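# Place bottles on ledges matching their cap colours

## Task

Put every bottle upright on the wall ledge whose coloured label strip is the same colour as that bottle's cap, so that the bottle's entire base rests on that ledge.

## Robot and tools

Robot: two seven-joint arms, left_arm and right_arm, each ending in a two-finger gripper. Both face +x. left_arm sits on the +y side; these names do not tell you which side of an image an arm appears on. Equal joint values on the two arms give mirror-image postures.

Frame: one scene frame for everything. Its origin lies on z = 0, under the midpoint between the two arm bases, 0.70 m below them. +z is up and +x is forward. end_effector_position is in metres and end_effector_quat_wxyz is w first. The printed pose can be off by a few centimetres, more at long reach. The gripper's +z points out along the fingers, and the pads close along its y axis. end_effector_position is the spot between the closed pads, under 1 cm behind the tips. Closing pushes the fingertips about 17 mm further along +z, mostly while the pads are more than 70 mm apart.

Row format, shared by execute_actions and move: one row holds 16 numbers covering both arms, even if only one of them moves. The order is left_arm x, y, z, qw, qx, qy, qz, opening, then the same eight for right_arm. x, y, z and the quaternion are an absolute target pose for the gripper in the scene frame, not an offset. Opening runs from -1 (closed) to +1 (fully open, 0.145 m). It is a command, so sending 0 means half open, not 'unchanged'. To keep a gripper as it is, resend its current command. A full close needs about 0.5 s.

execute_actions(actions, cameras): actions is a list of actions. Each action is a list of up to 15 rows, one per 1/30 s step. If you give fewer than 15 rows, the last row is held for the rest of the 15 steps. An empty list only returns state and images. An action is refused for both arms if a target lies more than 0.6 m from that gripper's current position along any of the gripper's own axes. The whole call is refused if any action is malformed, or if the first action fails that check against the last reported state. Every step, the controller clips the command to within 90 mm and 16 degrees of the measured pose, so one action may fall short. Afterwards the arm heads to its 'Hand target' line, so send the remainder next time. To hold an orientation, repeat the same quaternion in every row rather than copying the reported one, which drifts. For an arm that should stay still, resend the pose from the last result taken before it stopped, with the opening it needs. Commanding the measured pose can ease a press.

move(target, speed, blend, opening_speed, blocking, cameras): target is one 16-number row, or a list of up to 15 rows. Each gripper follows a straight line from its Hand target to each row's pose. The 0.6 m limit does not apply here. speed is in m/s, from 0.002 to 0.5, default 0.25; turning is capped at twice that in rad/s. Give one value, or one per target. blend, in metres, rounds the corners at intermediate targets. opening_speed is on the -1..1 scale per second, at least 0.2. blocking=false returns after about 0.5 s while the move continues, and a new move replaces it. All paths finish together and are capped at 10 s. Paths do not avoid obstacles or the other arm. Grippers lag, stray and can overshoot speed, especially with the arm near straight. Openings in the first row are sent at the start. Openings in later rows are applied on arrival, after everything has come to rest. The result adds a 'move:' line giving the ending (done, off_target, moving, held, fault) and the limits that acted: paced means clipped, held means steps were withheld. An arm the line does not name is done, within 3 mm and 2 degrees. None of this proves contact.

wait(seconds 0-10): lets time pass while holding commands; a running move keeps going. stop(): brakes the running move. zoom_image(camera cam_high or cam_low, region [x0,y0,x1,y1] pixels, at most 504x504): closer look at the latest image. read_manual: licence texts only. finished_scene(scene 1 or 2): ends the scene irreversibly. The goal must hold without the robot's help. Scene 1 is practice.

Results: per-arm pose, Hand target, Tool commands, Joint positions (the last one is the gripper opening in metres), Joint velocities ('within noise' when effectively still) and Joint torques. Torques include gravity, have an offset and noise, and joints 3 and 4 wrap at ±28 N m. grip_measured is the actual finger opening on the command scale. To hold an object, command clearly below grip_measured; the squeeze is about 10 N per pad at most. Cameras are cam_high and cam_low, both 896x504, with calibration given. Both may be shifted slightly per scene.

Cautions: never knock objects off the work area, drop them or release them while they move. Avoid fast contacts, pressing far past contact, and collisions between the two grippers, which the clearance check does not catch. Holding loads, keeping an arm stretched or pushing against something heats the motors. Over 85 °C a MOTOR HOT line appears, and at 100 °C the arm faults and goes limp for 30-60 s. Large gripper rotations can swing the elbow. Time spent thinking lets the scene run on.

Each tool is called after "Request:" as a command line: name --argument value for each argument, lists and objects as JSON in quotes; but a table of rows of numbers goes row by row, as --pt "numbers of a row", without its own name.

## Session

Request:
execute_actions --actions '[]'

Request:
zoom_image --camera "cam_high" --region '[430, 200, 690, 420]'

Request:
zoom_image --camera "cam_low" --region '[330, 130, 620, 390]'

Scene clock: 0.00 s.
left_arm: end_effector_position=(+0.2239, +0.1828, +0.6144) grip_measured=+1.00 end_effector_quat_wxyz=(-0.319, +0.395, -0.515, +0.691) | right_arm: end_effector_position=(+0.4009, -0.1655, +0.3728) grip_measured=+1.00 end_effector_quat_wxyz=(+0.260, +0.265, +0.837, +0.401)
Joint positions: left_arm=[-1.106 0.942 0.535 2.339 -0.48 -0.199 -0.367 0.145] | right_arm=[0.583 0.619 -0.841 0.925 -1.182 -0.496 -0.047 0.145]
Joint velocities: within noise
Joint torques (N m): no reading
Motor temperatures (°C): left_arm=[21 21 23 21 21 23 21] | right_arm=[20 22 22 19 20 19 21]
Hand target: left_arm +0.2239, +0.1828, +0.6144; -0.319, +0.395, -0.515, +0.691 | right_arm +0.4009, -0.1655, +0.3728; +0.260, +0.265, +0.837, +0.401
Tool commands: left_gripper/opening=+1.0 right_gripper/opening=+1.0

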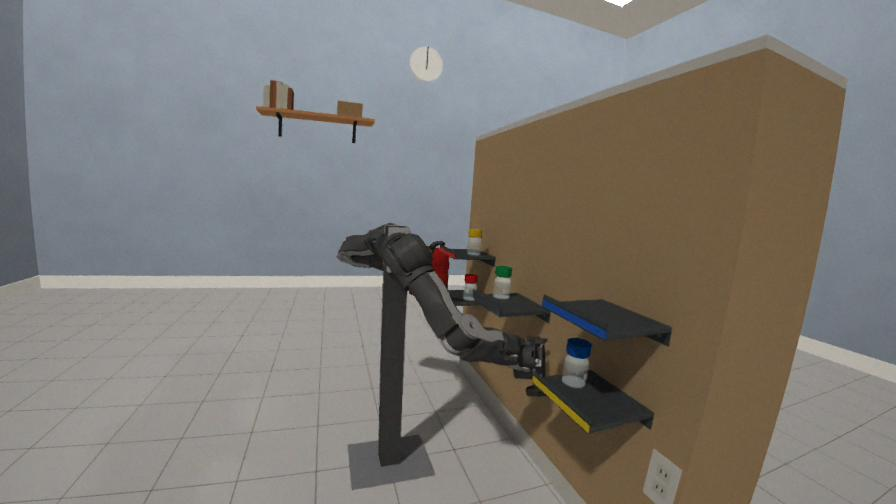

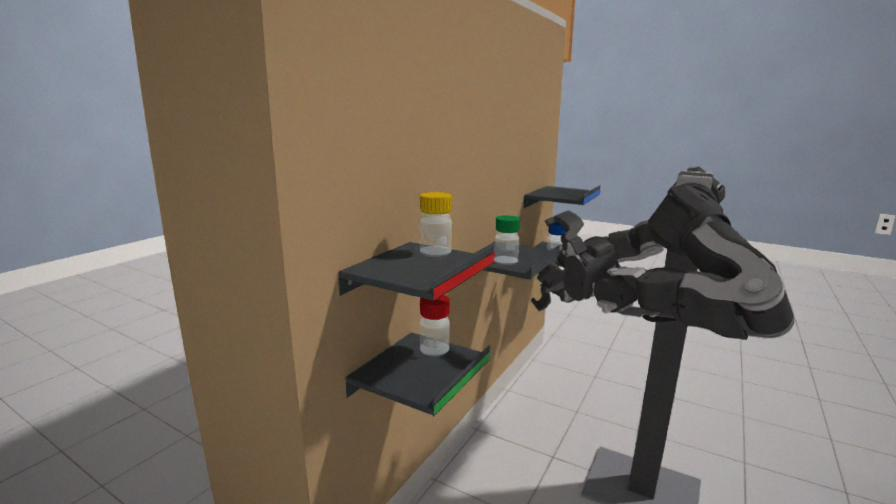

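Scaled by 1.938 from the camera's 896x504 image, which has a finer 1280x720 frame.

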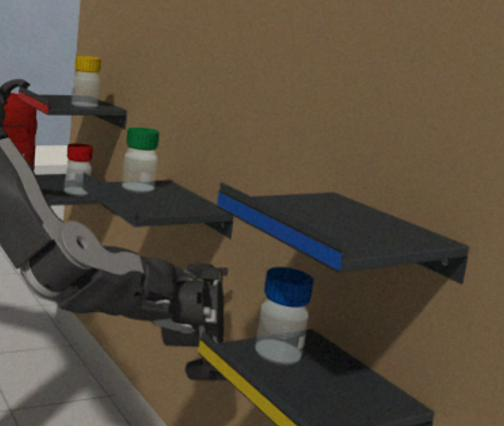

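Scaled by 1.738 from the camera's 896x504 image, which has a finer 1280x720 frame.

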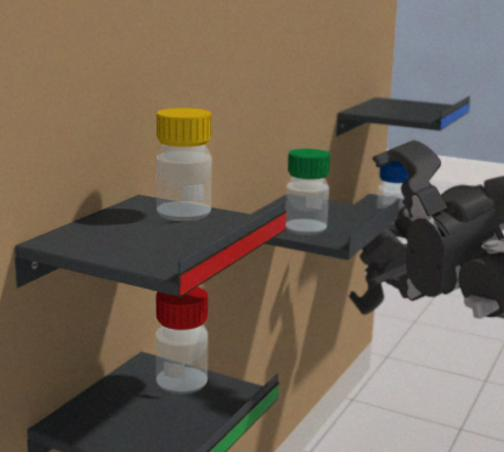

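Request:
move --pt "0.25 0.24 0.55 0 0.7071 0 0.7071 1 0.26 -0.2 0.38 0 0.7071 0 0.7071 1" --pt "0.265 0.343 0.478 0 0.7071 0 0.7071 1 0.265 -0.355 0.476 0 0.7071 0 0.7071 1" --blend 0.03

Request:
zoom_image --camera "cam_low" --region '[400, 170, 660, 400]'

Request:
zoom_image --camera "cam_high" --region '[440, 220, 680, 430]'

Scene clock: 55.20 s.
left_arm: end_effector_position=(+0.2651, +0.3439, +0.4788) grip_measured=+1.00 end_effector_quat_wxyz=(-0.002, +0.707, +0.001, +0.707) | right_arm: end_effector_position=(+0.2657, -0.3568, +0.4784) grip_measured=+1.00 end_effector_quat_wxyz=(+0.004, +0.705, +0.000, +0.710)
Joint positions: left_arm=[-0.656 0.898 0.148 1.584 0.95 -0.532 0.089 0.145] | right_arm=[-0.645 0.928 0.141 1.524 1.001 -0.563 0.136 0.145]
Joint velocities: within noise
Joint torques (N m): left_arm=[1.65 5.16 1.8 2.81 0.22 -0.67 0.22] | right_arm=[0.91 5.13 2.17 2.28 0.26 -0.38 0.16]
Motor temperatures (°C): left_arm=[20 21 23 22 21 23 21] | right_arm=[22 23 23 20 20 19 21]
Hand target: left_arm +0.2650, +0.3429, +0.4780; +0.000, +0.707, +0.000, +0.707 | right_arm +0.2650, -0.3550, +0.4761; +0.000, +0.707, +0.000, +0.707
Off the commanded pose: left_arm 0.001 m, 0 deg | right_arm 0.003 m, 1 deg.
move: done

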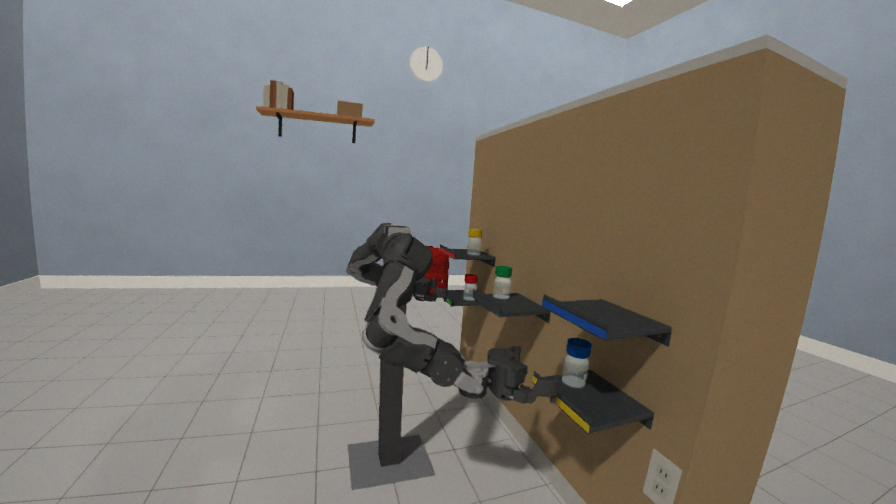

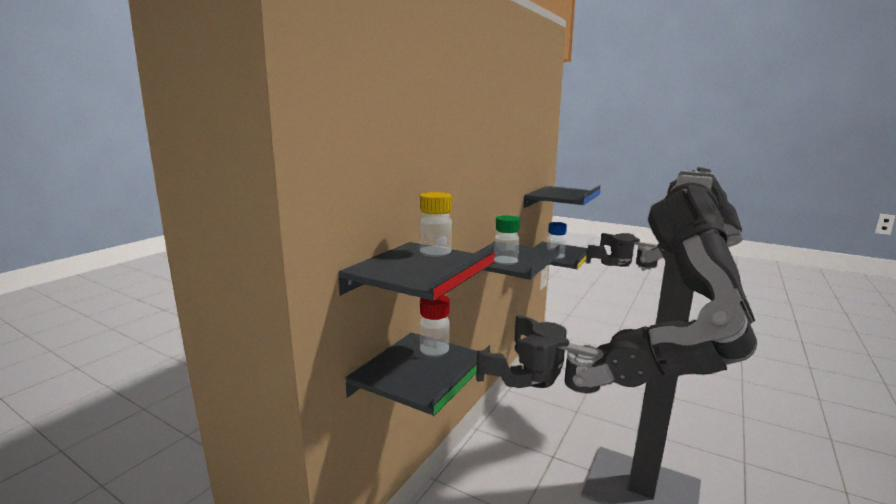

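Scaled by 1.938 from the camera's 896x504 image, which has a finer 1280x720 frame.

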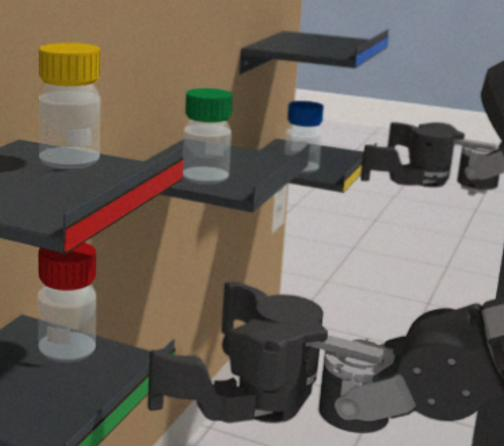

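Scaled by 2.100 from the camera's 896x504 image, which has a finer 1280x720 frame.

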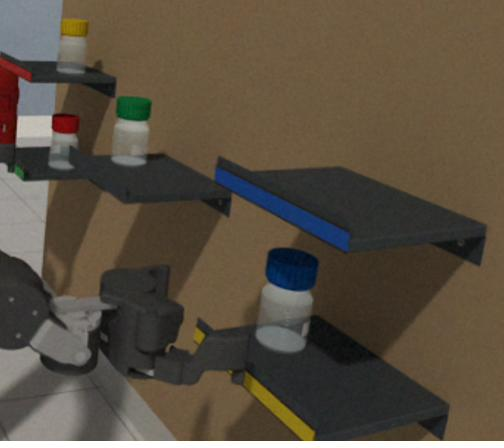

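Request:
move --pt "0.265 0.343 0.490 0 0.7071 0 0.7071 1 0.265 -0.355 0.488 0 0.7071 0 0.7071 1" --pt "0.398 0.343 0.490 0 0.7071 0 0.7071 -1 0.398 -0.355 0.488 0 0.7071 0 0.7071 -1" --pt "0.392 0.343 0.523 0 0.7071 0 0.7071 -1 0.392 -0.355 0.521 0 0.7071 0 0.7071 -1" --speed '[0.1,0.15,0.1]' --opening_speed 2.5

Scene clock: 71.80 s.
left_arm: end_effector_position=(+0.3921, +0.3420, +0.5212) grip_measured=-0.54 end_effector_quat_wxyz=(+0.001, +0.710, -0.002, +0.705) | right_arm: end_effector_position=(+0.3918, -0.3533, +0.5186) grip_measured=-0.48 end_effector_quat_wxyz=(-0.002, +0.710, +0.003, +0.704)
Joint positions: left_arm=[0.132 0.922 -0.228 1.321 0.952 -0.192 0.071 0.035] | right_arm=[0.152 0.945 -0.255 1.263 0.986 -0.224 0.114 0.04]
Joint velocities: within noise
Joint torques (N m): left_arm=[5.39 6.53 3.38 3.97 0.23 -0.76 -0.04] | right_arm=[4.21 7.24 4.81 2.81 0.28 -0.52 -0.15]
Motor temperatures (°C): left_arm=[21 22 24 22 21 24 21] | right_arm=[21 23 23 20 20 19 21]
Hand target: left_arm +0.3920, +0.3429, +0.5229; +0.000, +0.707, +0.000, +0.707 | right_arm +0.3920, -0.3551, +0.5211; +0.000, +0.707, +0.000, +0.707
Off the commanded pose: left_arm 0.002 m, 1 deg | right_arm 0.003 m, 1 deg.
move: done; target 2's new opening was sent with left_arm's hand 0.005 m and 1 deg from that target

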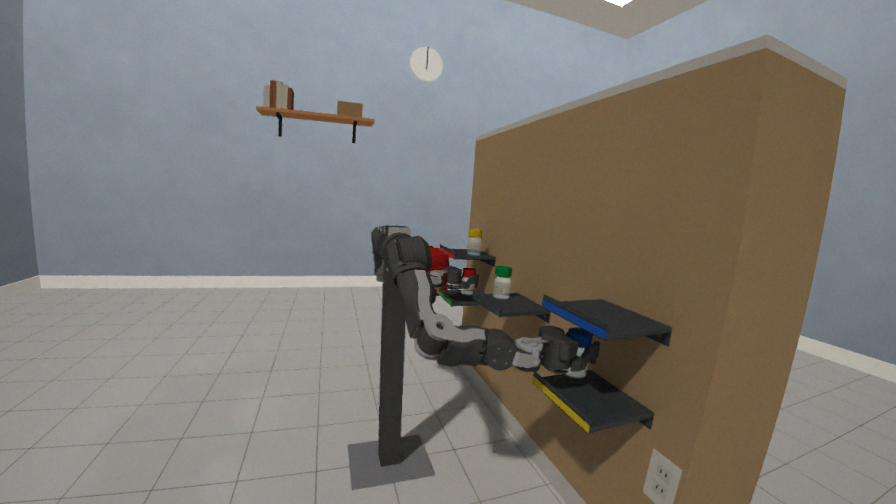

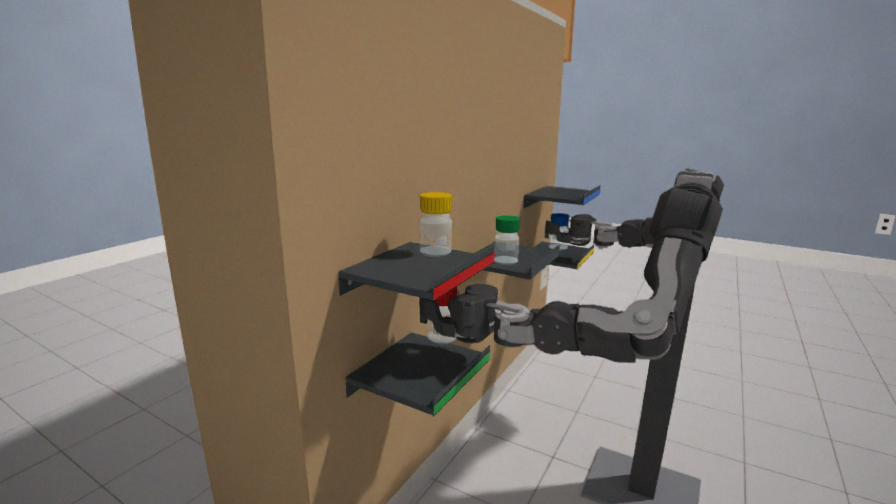

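Request:
move --pt "0.385 0.215 0.521 0 0.7071 0 0.7071 -1 0.385 -0.182 0.520 0 0.7071 0 0.7071 -1" --pt "0.385 0.215 0.835 0 0.7071 0 0.7071 -1 0.385 -0.182 0.735 0 0.7071 0 0.7071 -1" --pt "0.388 0.442 0.835 0 0.7071 0 0.7071 -1 0.388 -0.34 0.735 0 0.7071 0 0.7071 -1" --pt "0.390 0.442 0.700 0 0.7071 0 0.7071 -1 0.390 -0.35 0.700 0 0.7071 0 0.7071 -1" --speed '[0.12,0.2,0.2,0.15]' --blend '[0.015,0.03,0.02,0]'

Request:
zoom_image --camera "cam_low" --region '[330, 130, 620, 390]'

Request:
zoom_image --camera "cam_high" --region '[440, 200, 680, 410]'

Scene clock: 100.87 s.
left_arm: end_effector_position=(+0.3905, +0.4409, +0.6956) grip_measured=-0.54 end_effector_quat_wxyz=(+0.002, +0.713, -0.002, +0.702) | right_arm: end_effector_position=(+0.3904, -0.3495, +0.6953) grip_measured=-0.48 end_effector_quat_wxyz=(+0.001, +0.714, +0.000, +0.700)
Joint positions: left_arm=[0.92 1.434 -0.784 1.14 1.432 0.107 0.339 0.035] | right_arm=[0.328 1.188 0.032 1.625 1.203 0.396 -0.042 0.04]
Joint velocities: within noise
Joint torques (N m): left_arm=[6.55 6.08 4 1.32 0.43 -0.89 -0.05] | right_arm=[4.29 6.76 5.76 1.63 0.07 -0.79 0.19]
Motor temperatures (°C): left_arm=[22 23 25 22 21 24 21] | right_arm=[22 24 24 20 20 20 21]
Hand target: left_arm +0.3900, +0.4420, +0.7001; +0.000, +0.707, +0.000, +0.707 | right_arm +0.3899, -0.3499, +0.7000; +0.000, +0.707, +0.000, +0.707
Off the commanded pose: left_arm 0.005 m, 1 deg | right_arm 0.005 m, 1 deg.
move: off_target (left_arm, right_arm)

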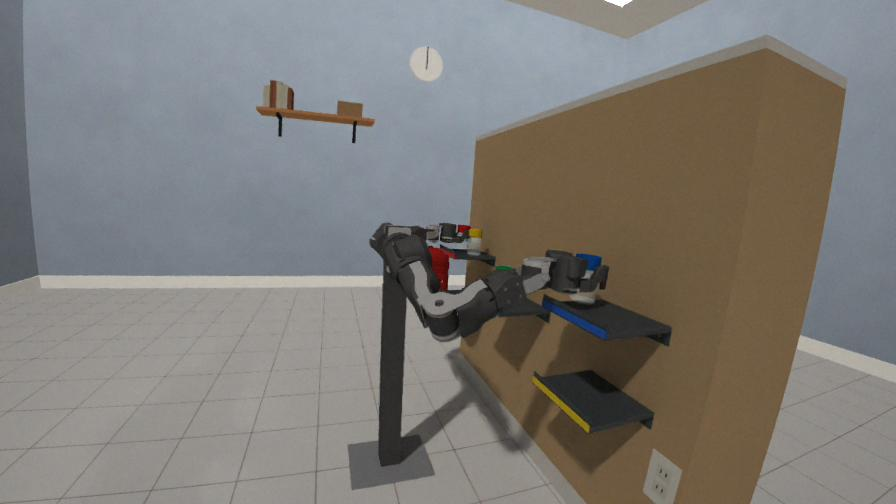

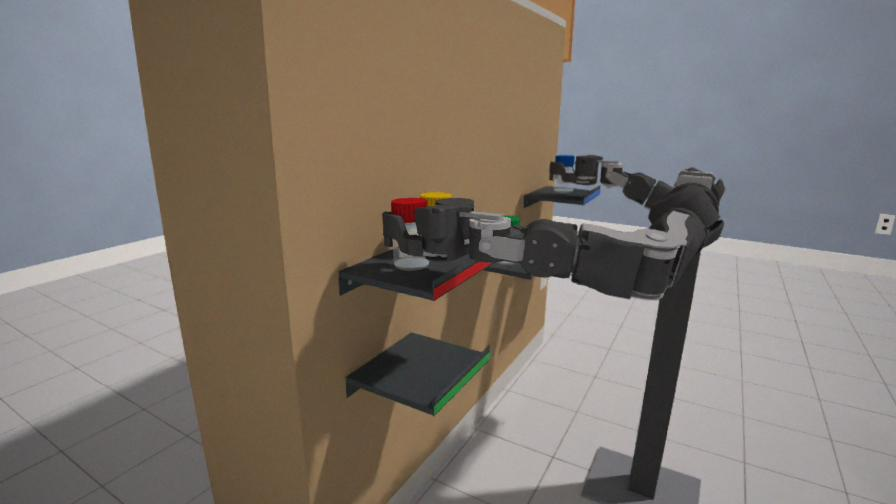

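Scaled by 1.738 from the camera's 896x504 image, which has a finer 1280x720 frame.

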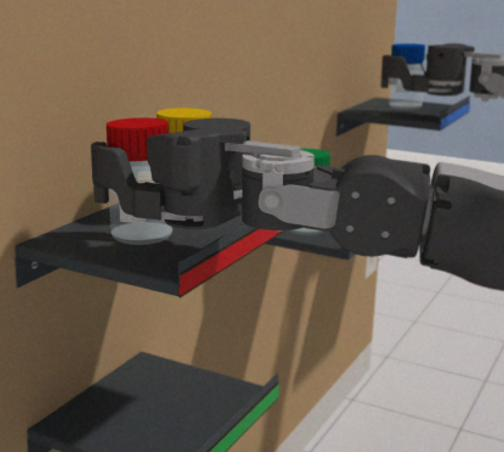

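Scaled by 2.100 from the camera's 896x504 image, which has a finer 1280x720 frame.

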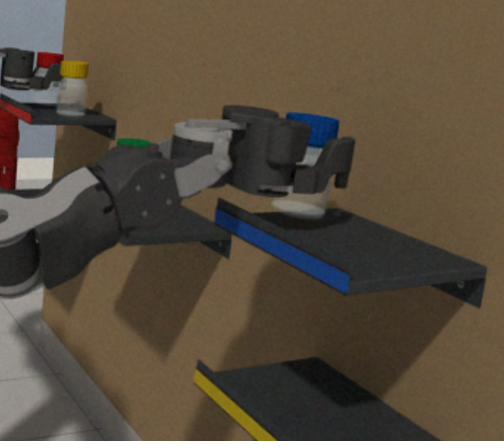

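Request:
move --pt "0.390 0.442 0.690 0 0.7071 0 0.7071 -1 0.390 -0.35 0.690 0 0.7071 0 0.7071 -1" --pt "0.390 0.442 0.690 0 0.7071 0 0.7071 0.15 0.390 -0.35 0.690 0 0.7071 0 0.7071 0.15" --pt "0.29 0.442 0.692 0 0.7071 0 0.7071 0.15 0.29 -0.35 0.692 0 0.7071 0 0.7071 0.15" --speed '[0.03,0.1,0.15]' --opening_speed 1.5

Request:
zoom_image --camera "cam_low" --region '[330, 130, 620, 390]'

Scene clock: 117.00 s.
left_arm: end_effector_position=(+0.2900, +0.4426, +0.6939) grip_measured=+0.15 end_effector_quat_wxyz=(-0.002, +0.705, +0.001, +0.709) | right_arm: end_effector_position=(+0.2901, -0.3509, +0.6919) grip_measured=+0.15 end_effector_quat_wxyz=(+0.002, +0.706, -0.002, +0.708)
Joint positions: left_arm=[1.528 1.911 -1.562 1.526 1.587 -0.038 0.381 0.087] | right_arm=[-0.487 0.952 0.946 2.01 1.178 0.518 0.086 0.087]
Joint velocities: within noise
Joint torques (N m): left_arm=[2.44 0.57 2.71 0.2 0.32 -0.5 0.19] | right_arm=[1.25 6.69 4 1.76 0.24 -0.33 0.17]
Motor temperatures (°C): left_arm=[23 23 26 22 21 25 21] | right_arm=[22 24 25 20 20 20 21]
Hand target: left_arm +0.2900, +0.4420, +0.6920; +0.000, +0.707, +0.000, +0.707 | right_arm +0.2900, -0.3500, +0.6920; +0.000, +0.707, +0.000, +0.707
Off the commanded pose: left_arm 0.002 m, 0 deg | right_arm 0.001 m, 0 deg.
joint read past its limit (left arm) — joint 5 (forearm roll), upper limit.
joint sent to its limit (left arm) — joint 3 (upper arm roll), lower limit; joint 5 (forearm roll), upper limit. The joint targets still meet the commanded pose.
move: done; target 2's new opening was sent with right_arm's hand 0.004 m and 1 deg from that target

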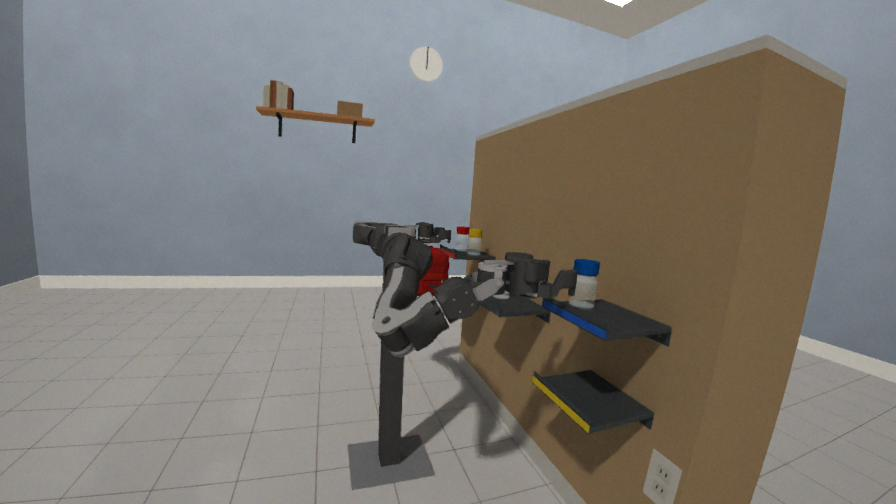

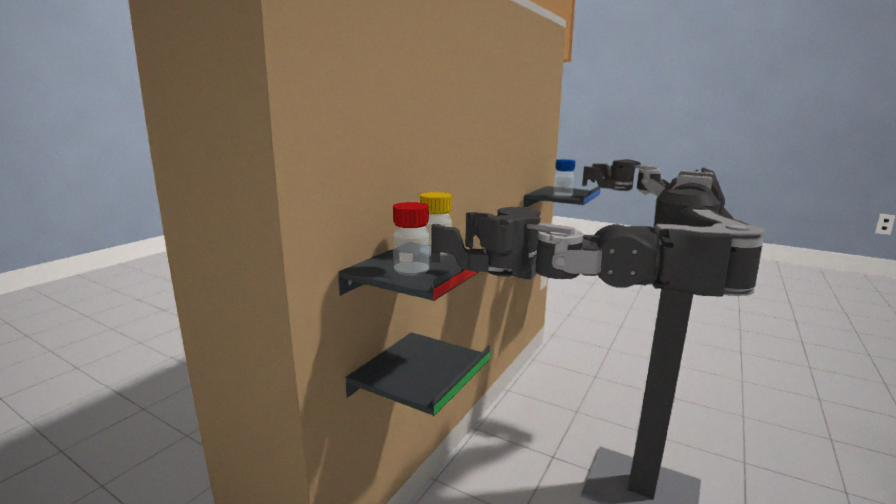

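Scaled by 1.738 from the camera's 896x504 image, which has a finer 1280x720 frame.

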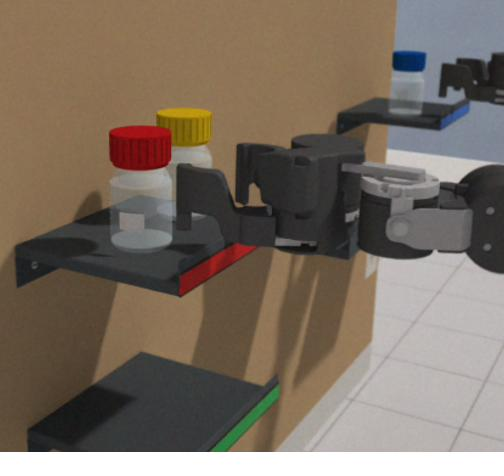

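Request:
move --pt "0.265 0.32 0.66 0 0.7071 0 0.7071 0.15 0.29 -0.35 0.692 0 0.7071 0 0.7071 0.15" --pt "0.275 0.0375 0.590 0 0.7071 0 0.7071 0.6 0.29 -0.35 0.692 0 0.7071 0 0.7071 0.15" --pt "0.390 0.0375 0.585 0 0.7071 0 0.7071 -1 0.29 -0.35 0.692 0 0.7071 0 0.7071 0.15" --pt "0.385 0.0375 0.620 0 0.7071 0 0.7071 -1 0.29 -0.35 0.692 0 0.7071 0 0.7071 0.15" --speed '[0.2,0.22,0.12,0.1]' --blend '[0.03,0,0,0]' --opening_speed 2.5

Scene clock: 133.83 s.
left_arm: end_effector_position=(+0.3852, +0.0367, +0.6188) grip_measured=-0.44 end_effector_quat_wxyz=(+0.002, +0.709, -0.002, +0.705) | right_arm: end_effector_position=(+0.2901, -0.3509, +0.6919) grip_measured=+0.15 end_effector_quat_wxyz=(+0.002, +0.706, -0.002, +0.708)
Joint positions: left_arm=[0.904 0.397 -1.192 1.853 1.002 0.227 -1.266 0.042] | right_arm=[-0.487 0.952 0.946 2.01 1.178 0.518 0.086 0.087]
Joint velocities: within noise
Joint torques (N m): left_arm=[8.4 -0.36 2.7 3.4 -0.51 -0.25 -0.05] | right_arm=[1.33 6.53 3.88 1.62 0.26 -0.31 0.19]
Motor temperatures (°C): left_arm=[22 22 26 21 21 24 21] | right_arm=[21 24 24 19 20 20 21]
Hand target: left_arm +0.3850, +0.0375, +0.6201; +0.000, +0.707, +0.000, +0.707 | right_arm +0.2900, -0.3500, +0.6920; +0.000, +0.707, +0.000, +0.707
Off the commanded pose: left_arm 0.001 m, 0 deg | right_arm 0.001 m, 0 deg.
move: done

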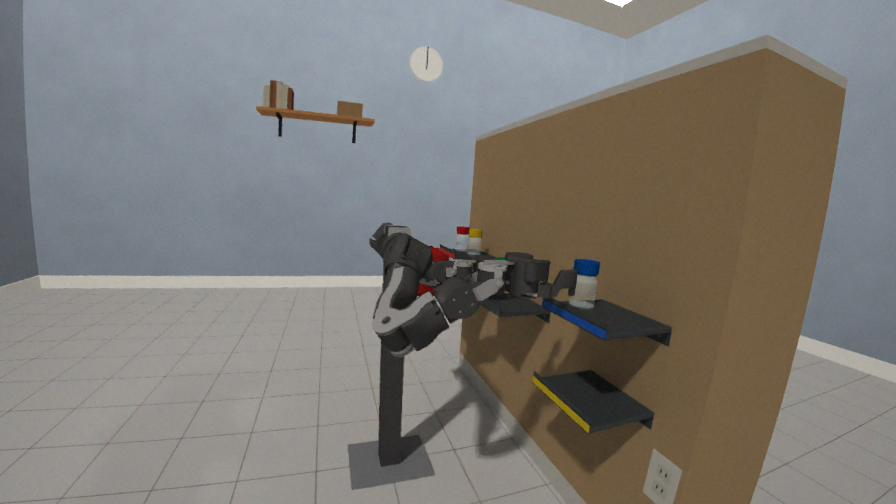

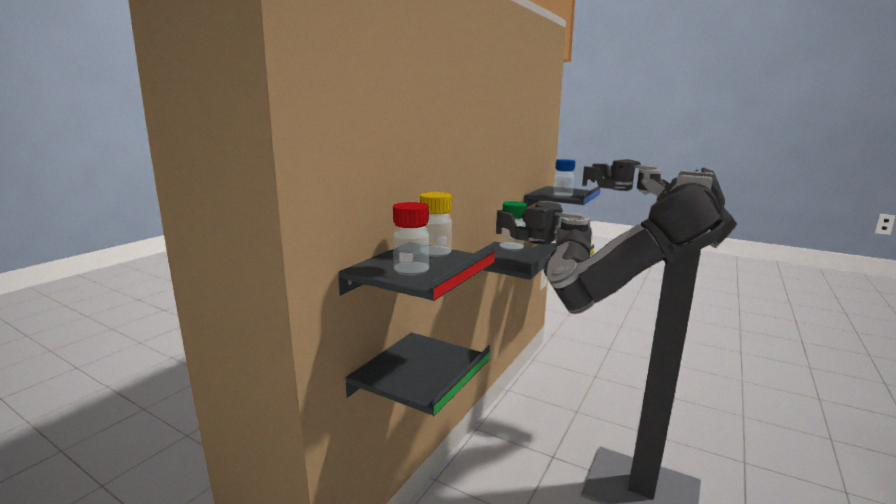

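Request:
move --pt "0.385 0.215 0.620 0 0.7071 0 0.7071 -1 0.29 -0.35 0.692 0 0.7071 0 0.7071 0.15" --pt "0.385 0.215 0.521 0 0.7071 0 0.7071 -1 0.29 -0.35 0.692 0 0.7071 0 0.7071 0.15" --pt "0.390 0.38 0.521 0 0.7071 0 0.7071 -1 0.29 -0.35 0.692 0 0.7071 0 0.7071 0.15" --pt "0.390 0.38 0.491 0 0.7071 0 0.7071 0.15 0.29 -0.35 0.692 0 0.7071 0 0.7071 0.15" --pt "0.27 0.38 0.495 0 0.7071 0 0.7071 0.15 0.29 -0.35 0.692 0 0.7071 0 0.7071 0.15" --speed '[0.16,0.16,0.14,0.035,0.15]' --blend '[0.015,0.015,0.0,0,0]' --opening_speed 1.5

Request:
zoom_image --camera "cam_low" --region '[330, 170, 620, 430]'

Scene clock: 151.47 s.
left_arm: end_effector_position=(+0.2709, +0.3794, +0.4967) grip_measured=+0.15 end_effector_quat_wxyz=(+0.001, +0.705, -0.002, +0.709) | right_arm: end_effector_position=(+0.2901, -0.3509, +0.6919) grip_measured=+0.15 end_effector_quat_wxyz=(+0.002, +0.706, -0.002, +0.708)
Joint positions: left_arm=[-0.746 1.268 -0.016 1.485 1.344 -0.789 0.113 0.087] | right_arm=[-0.487 0.952 0.946 2.01 1.178 0.518 0.086 0.087]
Joint velocities: within noise
Joint torques (N m): left_arm=[2.07 5.08 1.99 1.21 0.12 -0.6 0.01] | right_arm=[1.28 6.58 4.08 1.73 0.23 -0.31 0.16]
Motor temperatures (°C): left_arm=[23 22 26 21 22 24 21] | right_arm=[21 25 24 19 20 20 21]
Hand target: left_arm +0.2700, +0.3800, +0.4950; +0.000, +0.707, +0.000, +0.707 | right_arm +0.2900, -0.3500, +0.6920; +0.000, +0.707, +0.000, +0.707
Off the commanded pose: left_arm 0.002 m, 0 deg | right_arm 0.001 m, 0 deg.
joint sent to its limit (left arm) — joint 6 (wrist pitch), lower limit. The joint targets still meet the commanded pose.
move: done; target 4's new opening was sent with left_arm's hand 0.009 m and 2 deg from that target

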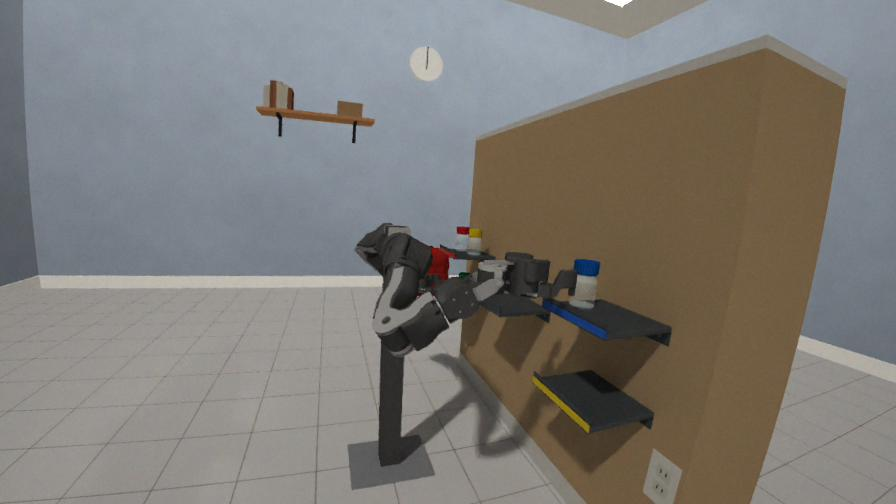

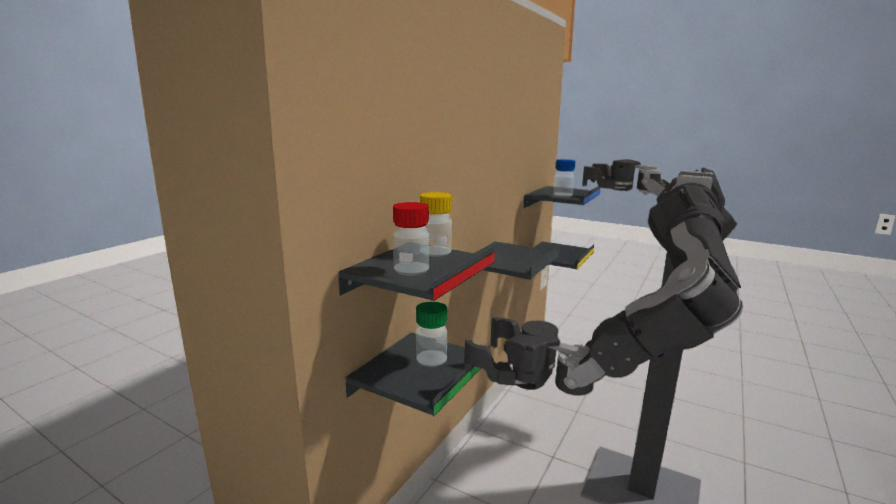

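Scaled by 1.738 from the camera's 896x504 image, which has a finer 1280x720 frame.

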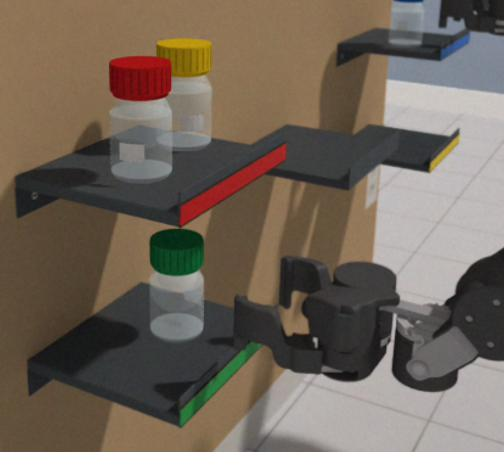

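Request:
move --pt "0.255 0.27 0.56 0 0.7071 0 0.7071 0.05 0.29 -0.30 0.692 0 0.7071 0 0.7071 0.15" --pt "0.262 0.33 0.692 0 0.7071 0 0.7071 0.05 0.28 -0.23 0.64 0 0.7071 0 0.7071 0.15" --pt "0.398 0.33 0.688 0 0.7071 0 0.7071 -1 0.28 -0.23 0.62 0 0.7071 0 0.7071 0.15" --pt "0.394 0.33 0.73 0 0.7071 0 0.7071 -1 0.28 -0.23 0.61 0 0.7071 0 0.7071 0.15" --speed '[0.2,0.2,0.12,0.1]' --blend '[0.03,0.01,0,0]' --opening_speed 2.5

Request:
zoom_image --camera "cam_low" --region '[330, 130, 620, 390]'

Scene clock: 168.83 s.
left_arm: end_effector_position=(+0.3940, +0.3299, +0.7303) grip_measured=-0.29 end_effector_quat_wxyz=(-0.006, +0.706, -0.006, +0.708) | right_arm: end_effector_position=(+0.2800, -0.2309, +0.6114) grip_measured=+0.15 end_effector_quat_wxyz=(+0.002, +0.706, -0.001, +0.708)
Joint positions: left_arm=[-1.407 1.668 1.549 1.672 1.584 0.14 -0.198 0.054] | right_arm=[-0.526 0.779 0.295 2.372 0.842 0.232 -0.383 0.087]
Joint velocities: within noise
Joint torques (N m): left_arm=[5.08 1.23 3.74 -0.06 0.1 -0.79 0.15] | right_arm=[0.78 3.39 1.54 2.54 -0.16 -0.55 0.14]
Motor temperatures (°C): left_arm=[22 23 25 21 21 24 21] | right_arm=[21 24 24 19 20 20 21]
Hand target: left_arm +0.3940, +0.3301, +0.7300; -0.004, +0.706, -0.005, +0.708 | right_arm +0.2800, -0.2300, +0.6100; +0.000, +0.707, +0.000, +0.707
Off the commanded pose: left_arm 0.000 m, 1 deg | right_arm 0.002 m, 0 deg.
joint sent to its limit (left arm) — joint 1 (shoulder pitch), lower limit; joint 5 (forearm roll), upper limit. The joint targets still meet the commanded pose.
move: done

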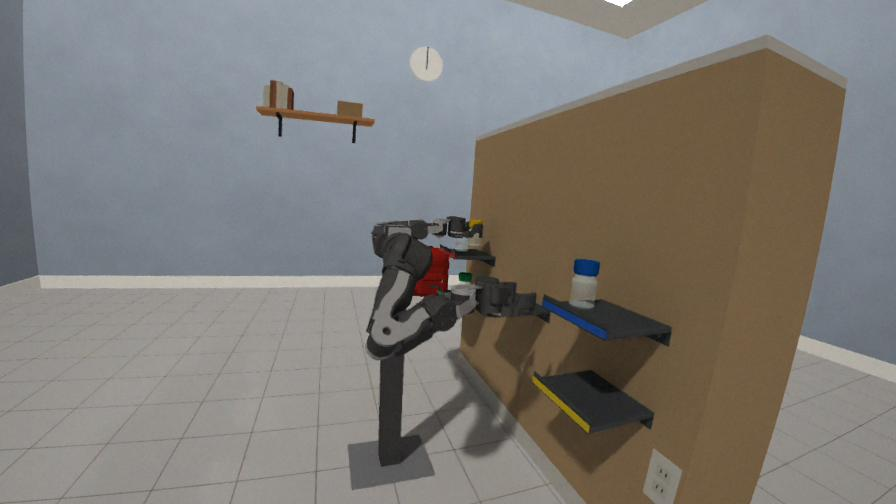

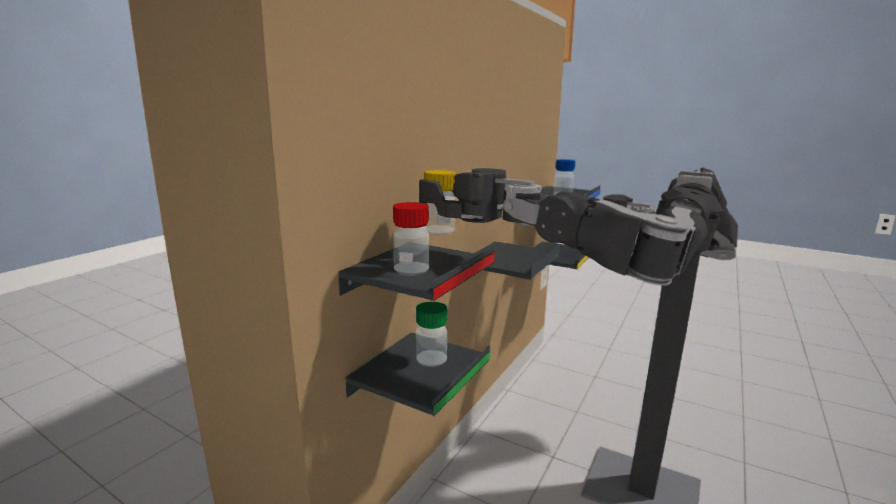

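Scaled by 1.738 from the camera's 896x504 image, which has a finer 1280x720 frame.

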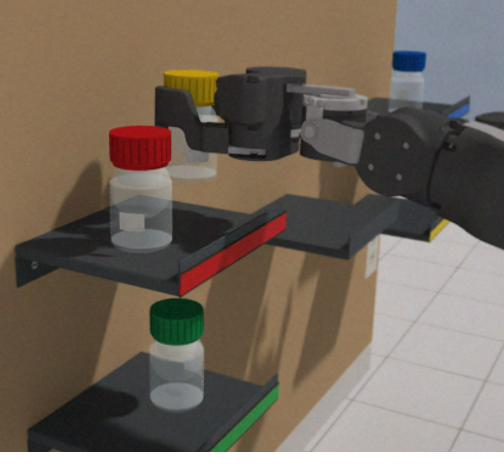

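Request:
move --target '[0.392,0.215,0.725,0,0.7071,0,0.7071,-1,0.28,-0.23,0.61,0,0.7071,0,0.7071,0.15]' --speed 0.06

Scene clock: 179.57 s.
left_arm: end_effector_position=(+0.3919, +0.2136, +0.7265) grip_measured=-0.29 end_effector_quat_wxyz=(-0.012, +0.689, -0.018, +0.725) | right_arm: end_effector_position=(+0.2800, -0.2309, +0.6114) grip_measured=+0.15 end_effector_quat_wxyz=(+0.002, +0.706, -0.001, +0.708)
Joint positions: left_arm=[-1.407 1.9 1.491 1.988 1.584 0.038 -0.734 0.054] | right_arm=[-0.526 0.779 0.295 2.372 0.842 0.232 -0.383 0.087]
Joint velocities: within noise
Joint torques (N m): left_arm=[5.92 0.75 2.66 -0.16 -0.16 -0.79 -0.1] | right_arm=[0.86 3.52 1.57 2.56 -0.16 -0.53 0.12]
Motor temperatures (°C): left_arm=[22 22 26 21 21 25 21] | right_arm=[21 24 23 19 20 20 21]
Hand target: left_arm +0.3920, +0.2150, +0.7249; -0.012, +0.690, -0.014, +0.724 | right_arm +0.2800, -0.2300, +0.6100; +0.000, +0.707, +0.000, +0.707
Off the commanded pose: left_arm 0.002 m, 4 deg | right_arm 0.002 m, 0 deg.
joint sent to its limit (left arm) — joint 1 (shoulder pitch), lower limit; joint 5 (forearm roll), upper limit. The joint targets are off in orientation, not in position.
move: off_target (left_arm)

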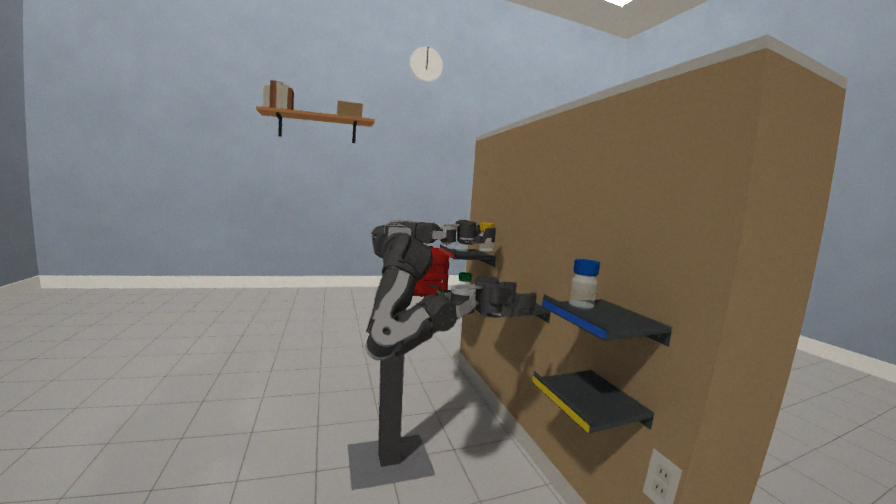

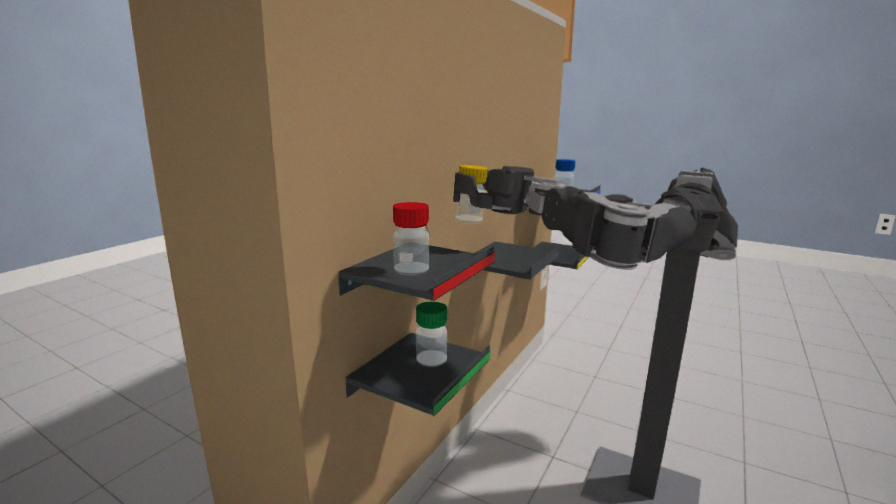

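Request:
move --target '[0.388,0.215,0.56,0,0.7071,0,0.7071,-1,0.28,-0.23,0.61,0,0.7071,0,0.7071,0.15]' --speed 0.06

Scene clock: 192.33 s.
left_arm: end_effector_position=(+0.3875, +0.2157, +0.5611) grip_measured=-0.29 end_effector_quat_wxyz=(+0.052, +0.761, -0.052, +0.645) | right_arm: end_effector_position=(+0.2800, -0.2309, +0.6114) grip_measured=+0.15 end_effector_quat_wxyz=(+0.002, +0.706, -0.001, +0.708)
Joint positions: left_arm=[-1.407 2.011 0.807 1.822 1.584 -0.477 -0.492 0.054] | right_arm=[-0.526 0.779 0.295 2.372 0.842 0.232 -0.383 0.087]
Joint velocities: within noise
Joint torques (N m): left_arm=[6.32 0.99 2.91 0.23 -0.11 -0.72 0.22] | right_arm=[0.91 3.63 1.46 2.56 -0.15 -0.53 0.15]
Motor temperatures (°C): left_arm=[23 22 26 21 21 25 21] | right_arm=[21 24 23 20 20 20 21]
Hand target: left_arm +0.3873, +0.2155, +0.5606; +0.053, +0.760, -0.052, +0.645 | right_arm +0.2800, -0.2300, +0.6100; +0.000, +0.707, +0.000, +0.707
Off the commanded pose: left_arm 0.001 m, 13 deg | right_arm 0.002 m, 0 deg.
joint read past its limit (left arm) — joint 2 (shoulder roll), upper limit.
joint sent to its limit (left arm) — joint 1 (shoulder pitch), lower limit; joint 2 (shoulder roll), upper limit. The joint targets are off in orientation, not in position.
move: off_target (left_arm)

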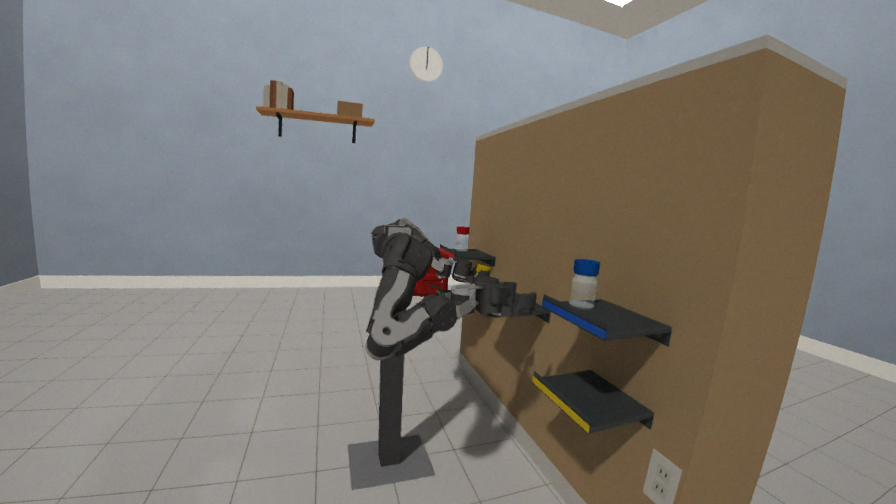

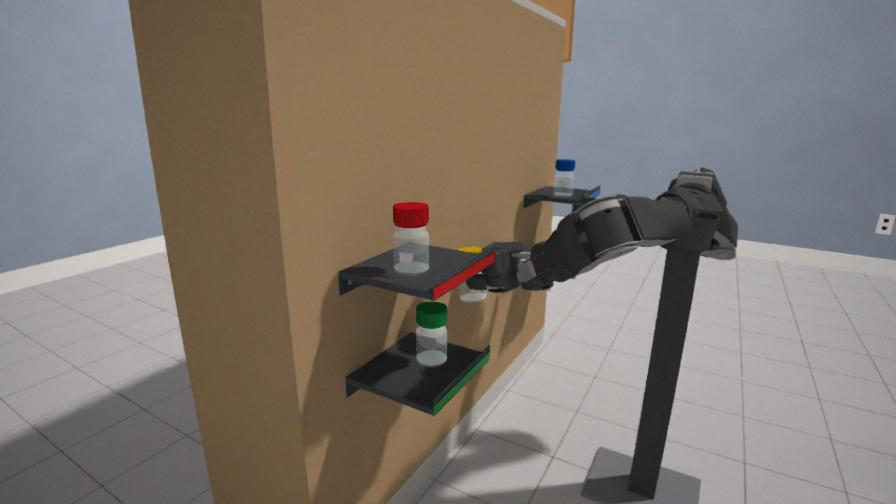

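Request:
move --target '[0.385,0.22,0.43,0,0.7071,0,0.7071,-1,0.28,-0.23,0.61,0,0.7071,0,0.7071,0.15]' --speed 0.07

Scene clock: 208.77 s.
left_arm: end_effector_position=(+0.3509, +0.2357, +0.4638) grip_measured=-0.29 end_effector_quat_wxyz=(+0.064, +0.869, -0.190, +0.453) | right_arm: end_effector_position=(+0.2800, -0.2309, +0.6114) grip_measured=+0.15 end_effector_quat_wxyz=(+0.002, +0.706, -0.001, +0.708)
Joint positions: left_arm=[-1.407 2.011 0.635 1.655 1.585 -0.165 -0.105 0.054] | right_arm=[-0.526 0.779 0.295 2.372 0.842 0.232 -0.383 0.087]
Joint velocities: within noise
Joint torques (N m): left_arm=[6.16 1.25 2.24 0.03 0.13 -0.73 0.19] | right_arm=[0.96 3.52 1.47 2.59 -0.18 -0.53 0.14]
Motor temperatures (°C): left_arm=[23 22 26 21 21 25 21] | right_arm=[21 24 23 20 20 20 21]
Hand target: left_arm +0.3500, +0.2354, +0.4628; +0.066, +0.869, -0.190, +0.453 | right_arm +0.2800, -0.2300, +0.6100; +0.000, +0.707, +0.000, +0.707
Off the commanded pose: left_arm 0.051 m, 42 deg; orientation clipped | right_arm 0.002 m, 0 deg.
joint read past its limit (left arm) — joint 2 (shoulder roll), upper limit.
joint sent to its limit (left arm) — joint 1 (shoulder pitch), lower limit; joint 2 (shoulder roll), upper limit; joint 5 (forearm roll), upper limit. The joint targets are off in position and orientation.
move: off_target (left_arm); limits=paced

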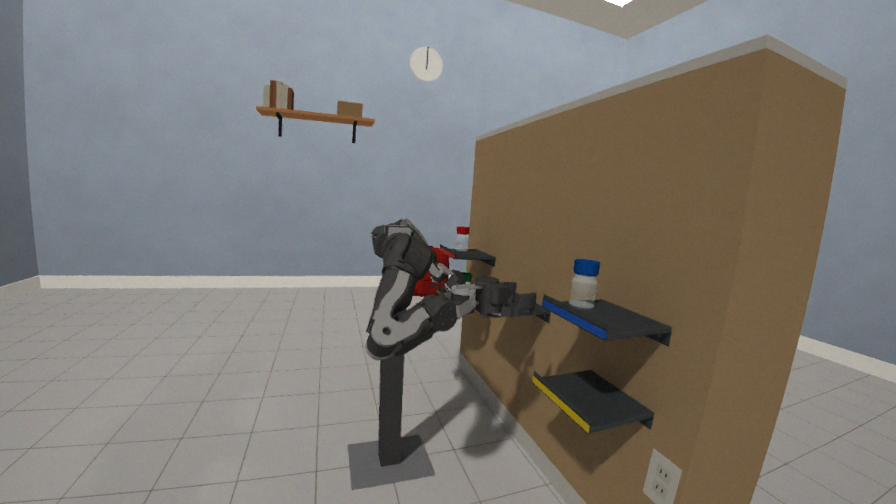

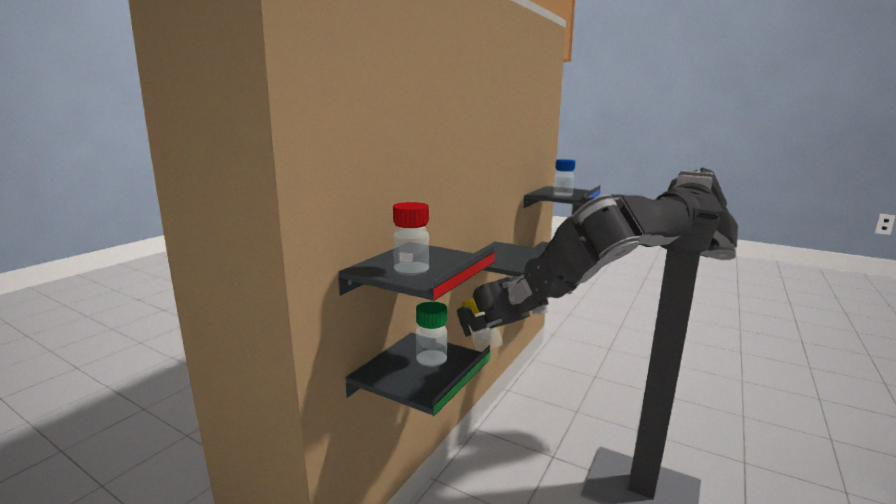

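Request:
move --target '[0.31,0.22,0.18,0,0.94,0,0.342,-1,0.28,-0.23,0.61,0,0.7071,0,0.7071,0.15]' --speed 0.1

Scene clock: 239.80 s.
left_arm: end_effector_position=(+0.3118, +0.2431, +0.4335) grip_measured=-0.28 end_effector_quat_wxyz=(+0.037, +0.886, -0.205, +0.414) | right_arm: end_effector_position=(+0.2800, -0.2309, +0.6114) grip_measured=+0.15 end_effector_quat_wxyz=(+0.002, +0.706, -0.001, +0.708)
Joint positions: left_arm=[-1.364 2.012 0.433 1.741 1.537 -0.227 -0.203 0.054] | right_arm=[-0.526 0.779 0.295 2.372 0.842 0.232 -0.383 0.087]
Joint velocities: within noise
Joint torques (N m): left_arm=[-4.55 1.12 -6.72 2.41 1.66 2.76 0.54] | right_arm=[0.88 3.49 1.47 2.65 -0.14 -0.53 0.14]
Motor temperatures (°C): left_arm=[23 22 25 21 22 26 21] | right_arm=[21 24 23 20 20 20 21]
Hand target: left_arm +0.2715, +0.2522, +0.3966; +0.039, +0.927, -0.196, +0.318 | right_arm +0.2800, -0.2300, +0.6100; +0.000, +0.707, +0.000, +0.707
Off the commanded pose: left_arm 0.255 m, 26 deg; position and orientation clipped | right_arm 0.002 m, 0 deg.
joint read past its limit (left arm) — joint 2 (shoulder roll), upper limit.
joint sent to its limit (left arm) — joint 1 (shoulder pitch), lower limit; joint 2 (shoulder roll), upper limit; joint 5 (forearm roll), upper limit. The joint targets are off in position and orientation.
move: off_target (left_arm); limits=paced

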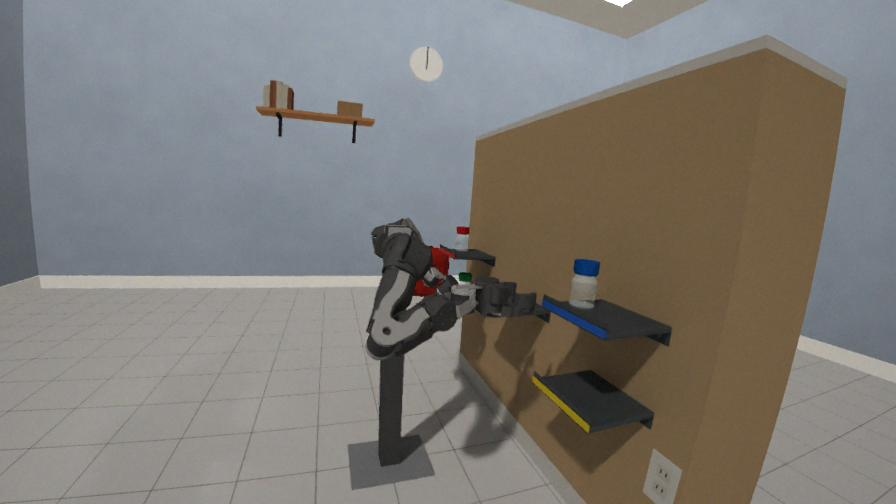

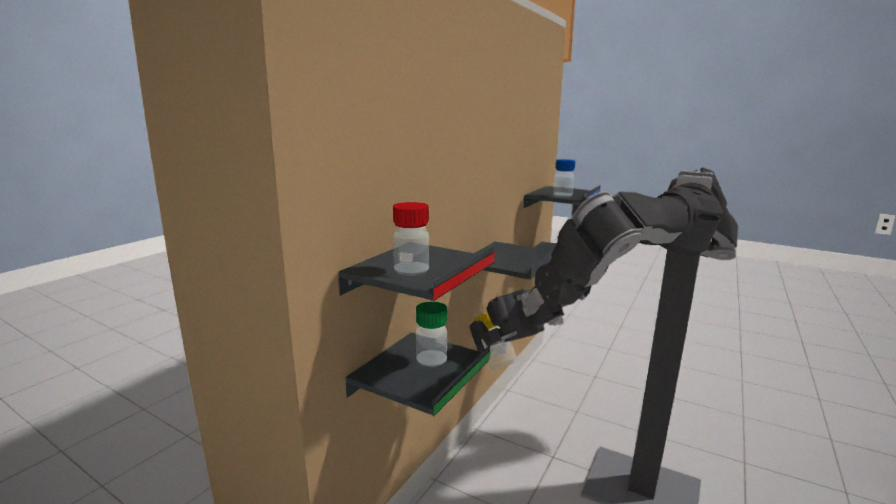

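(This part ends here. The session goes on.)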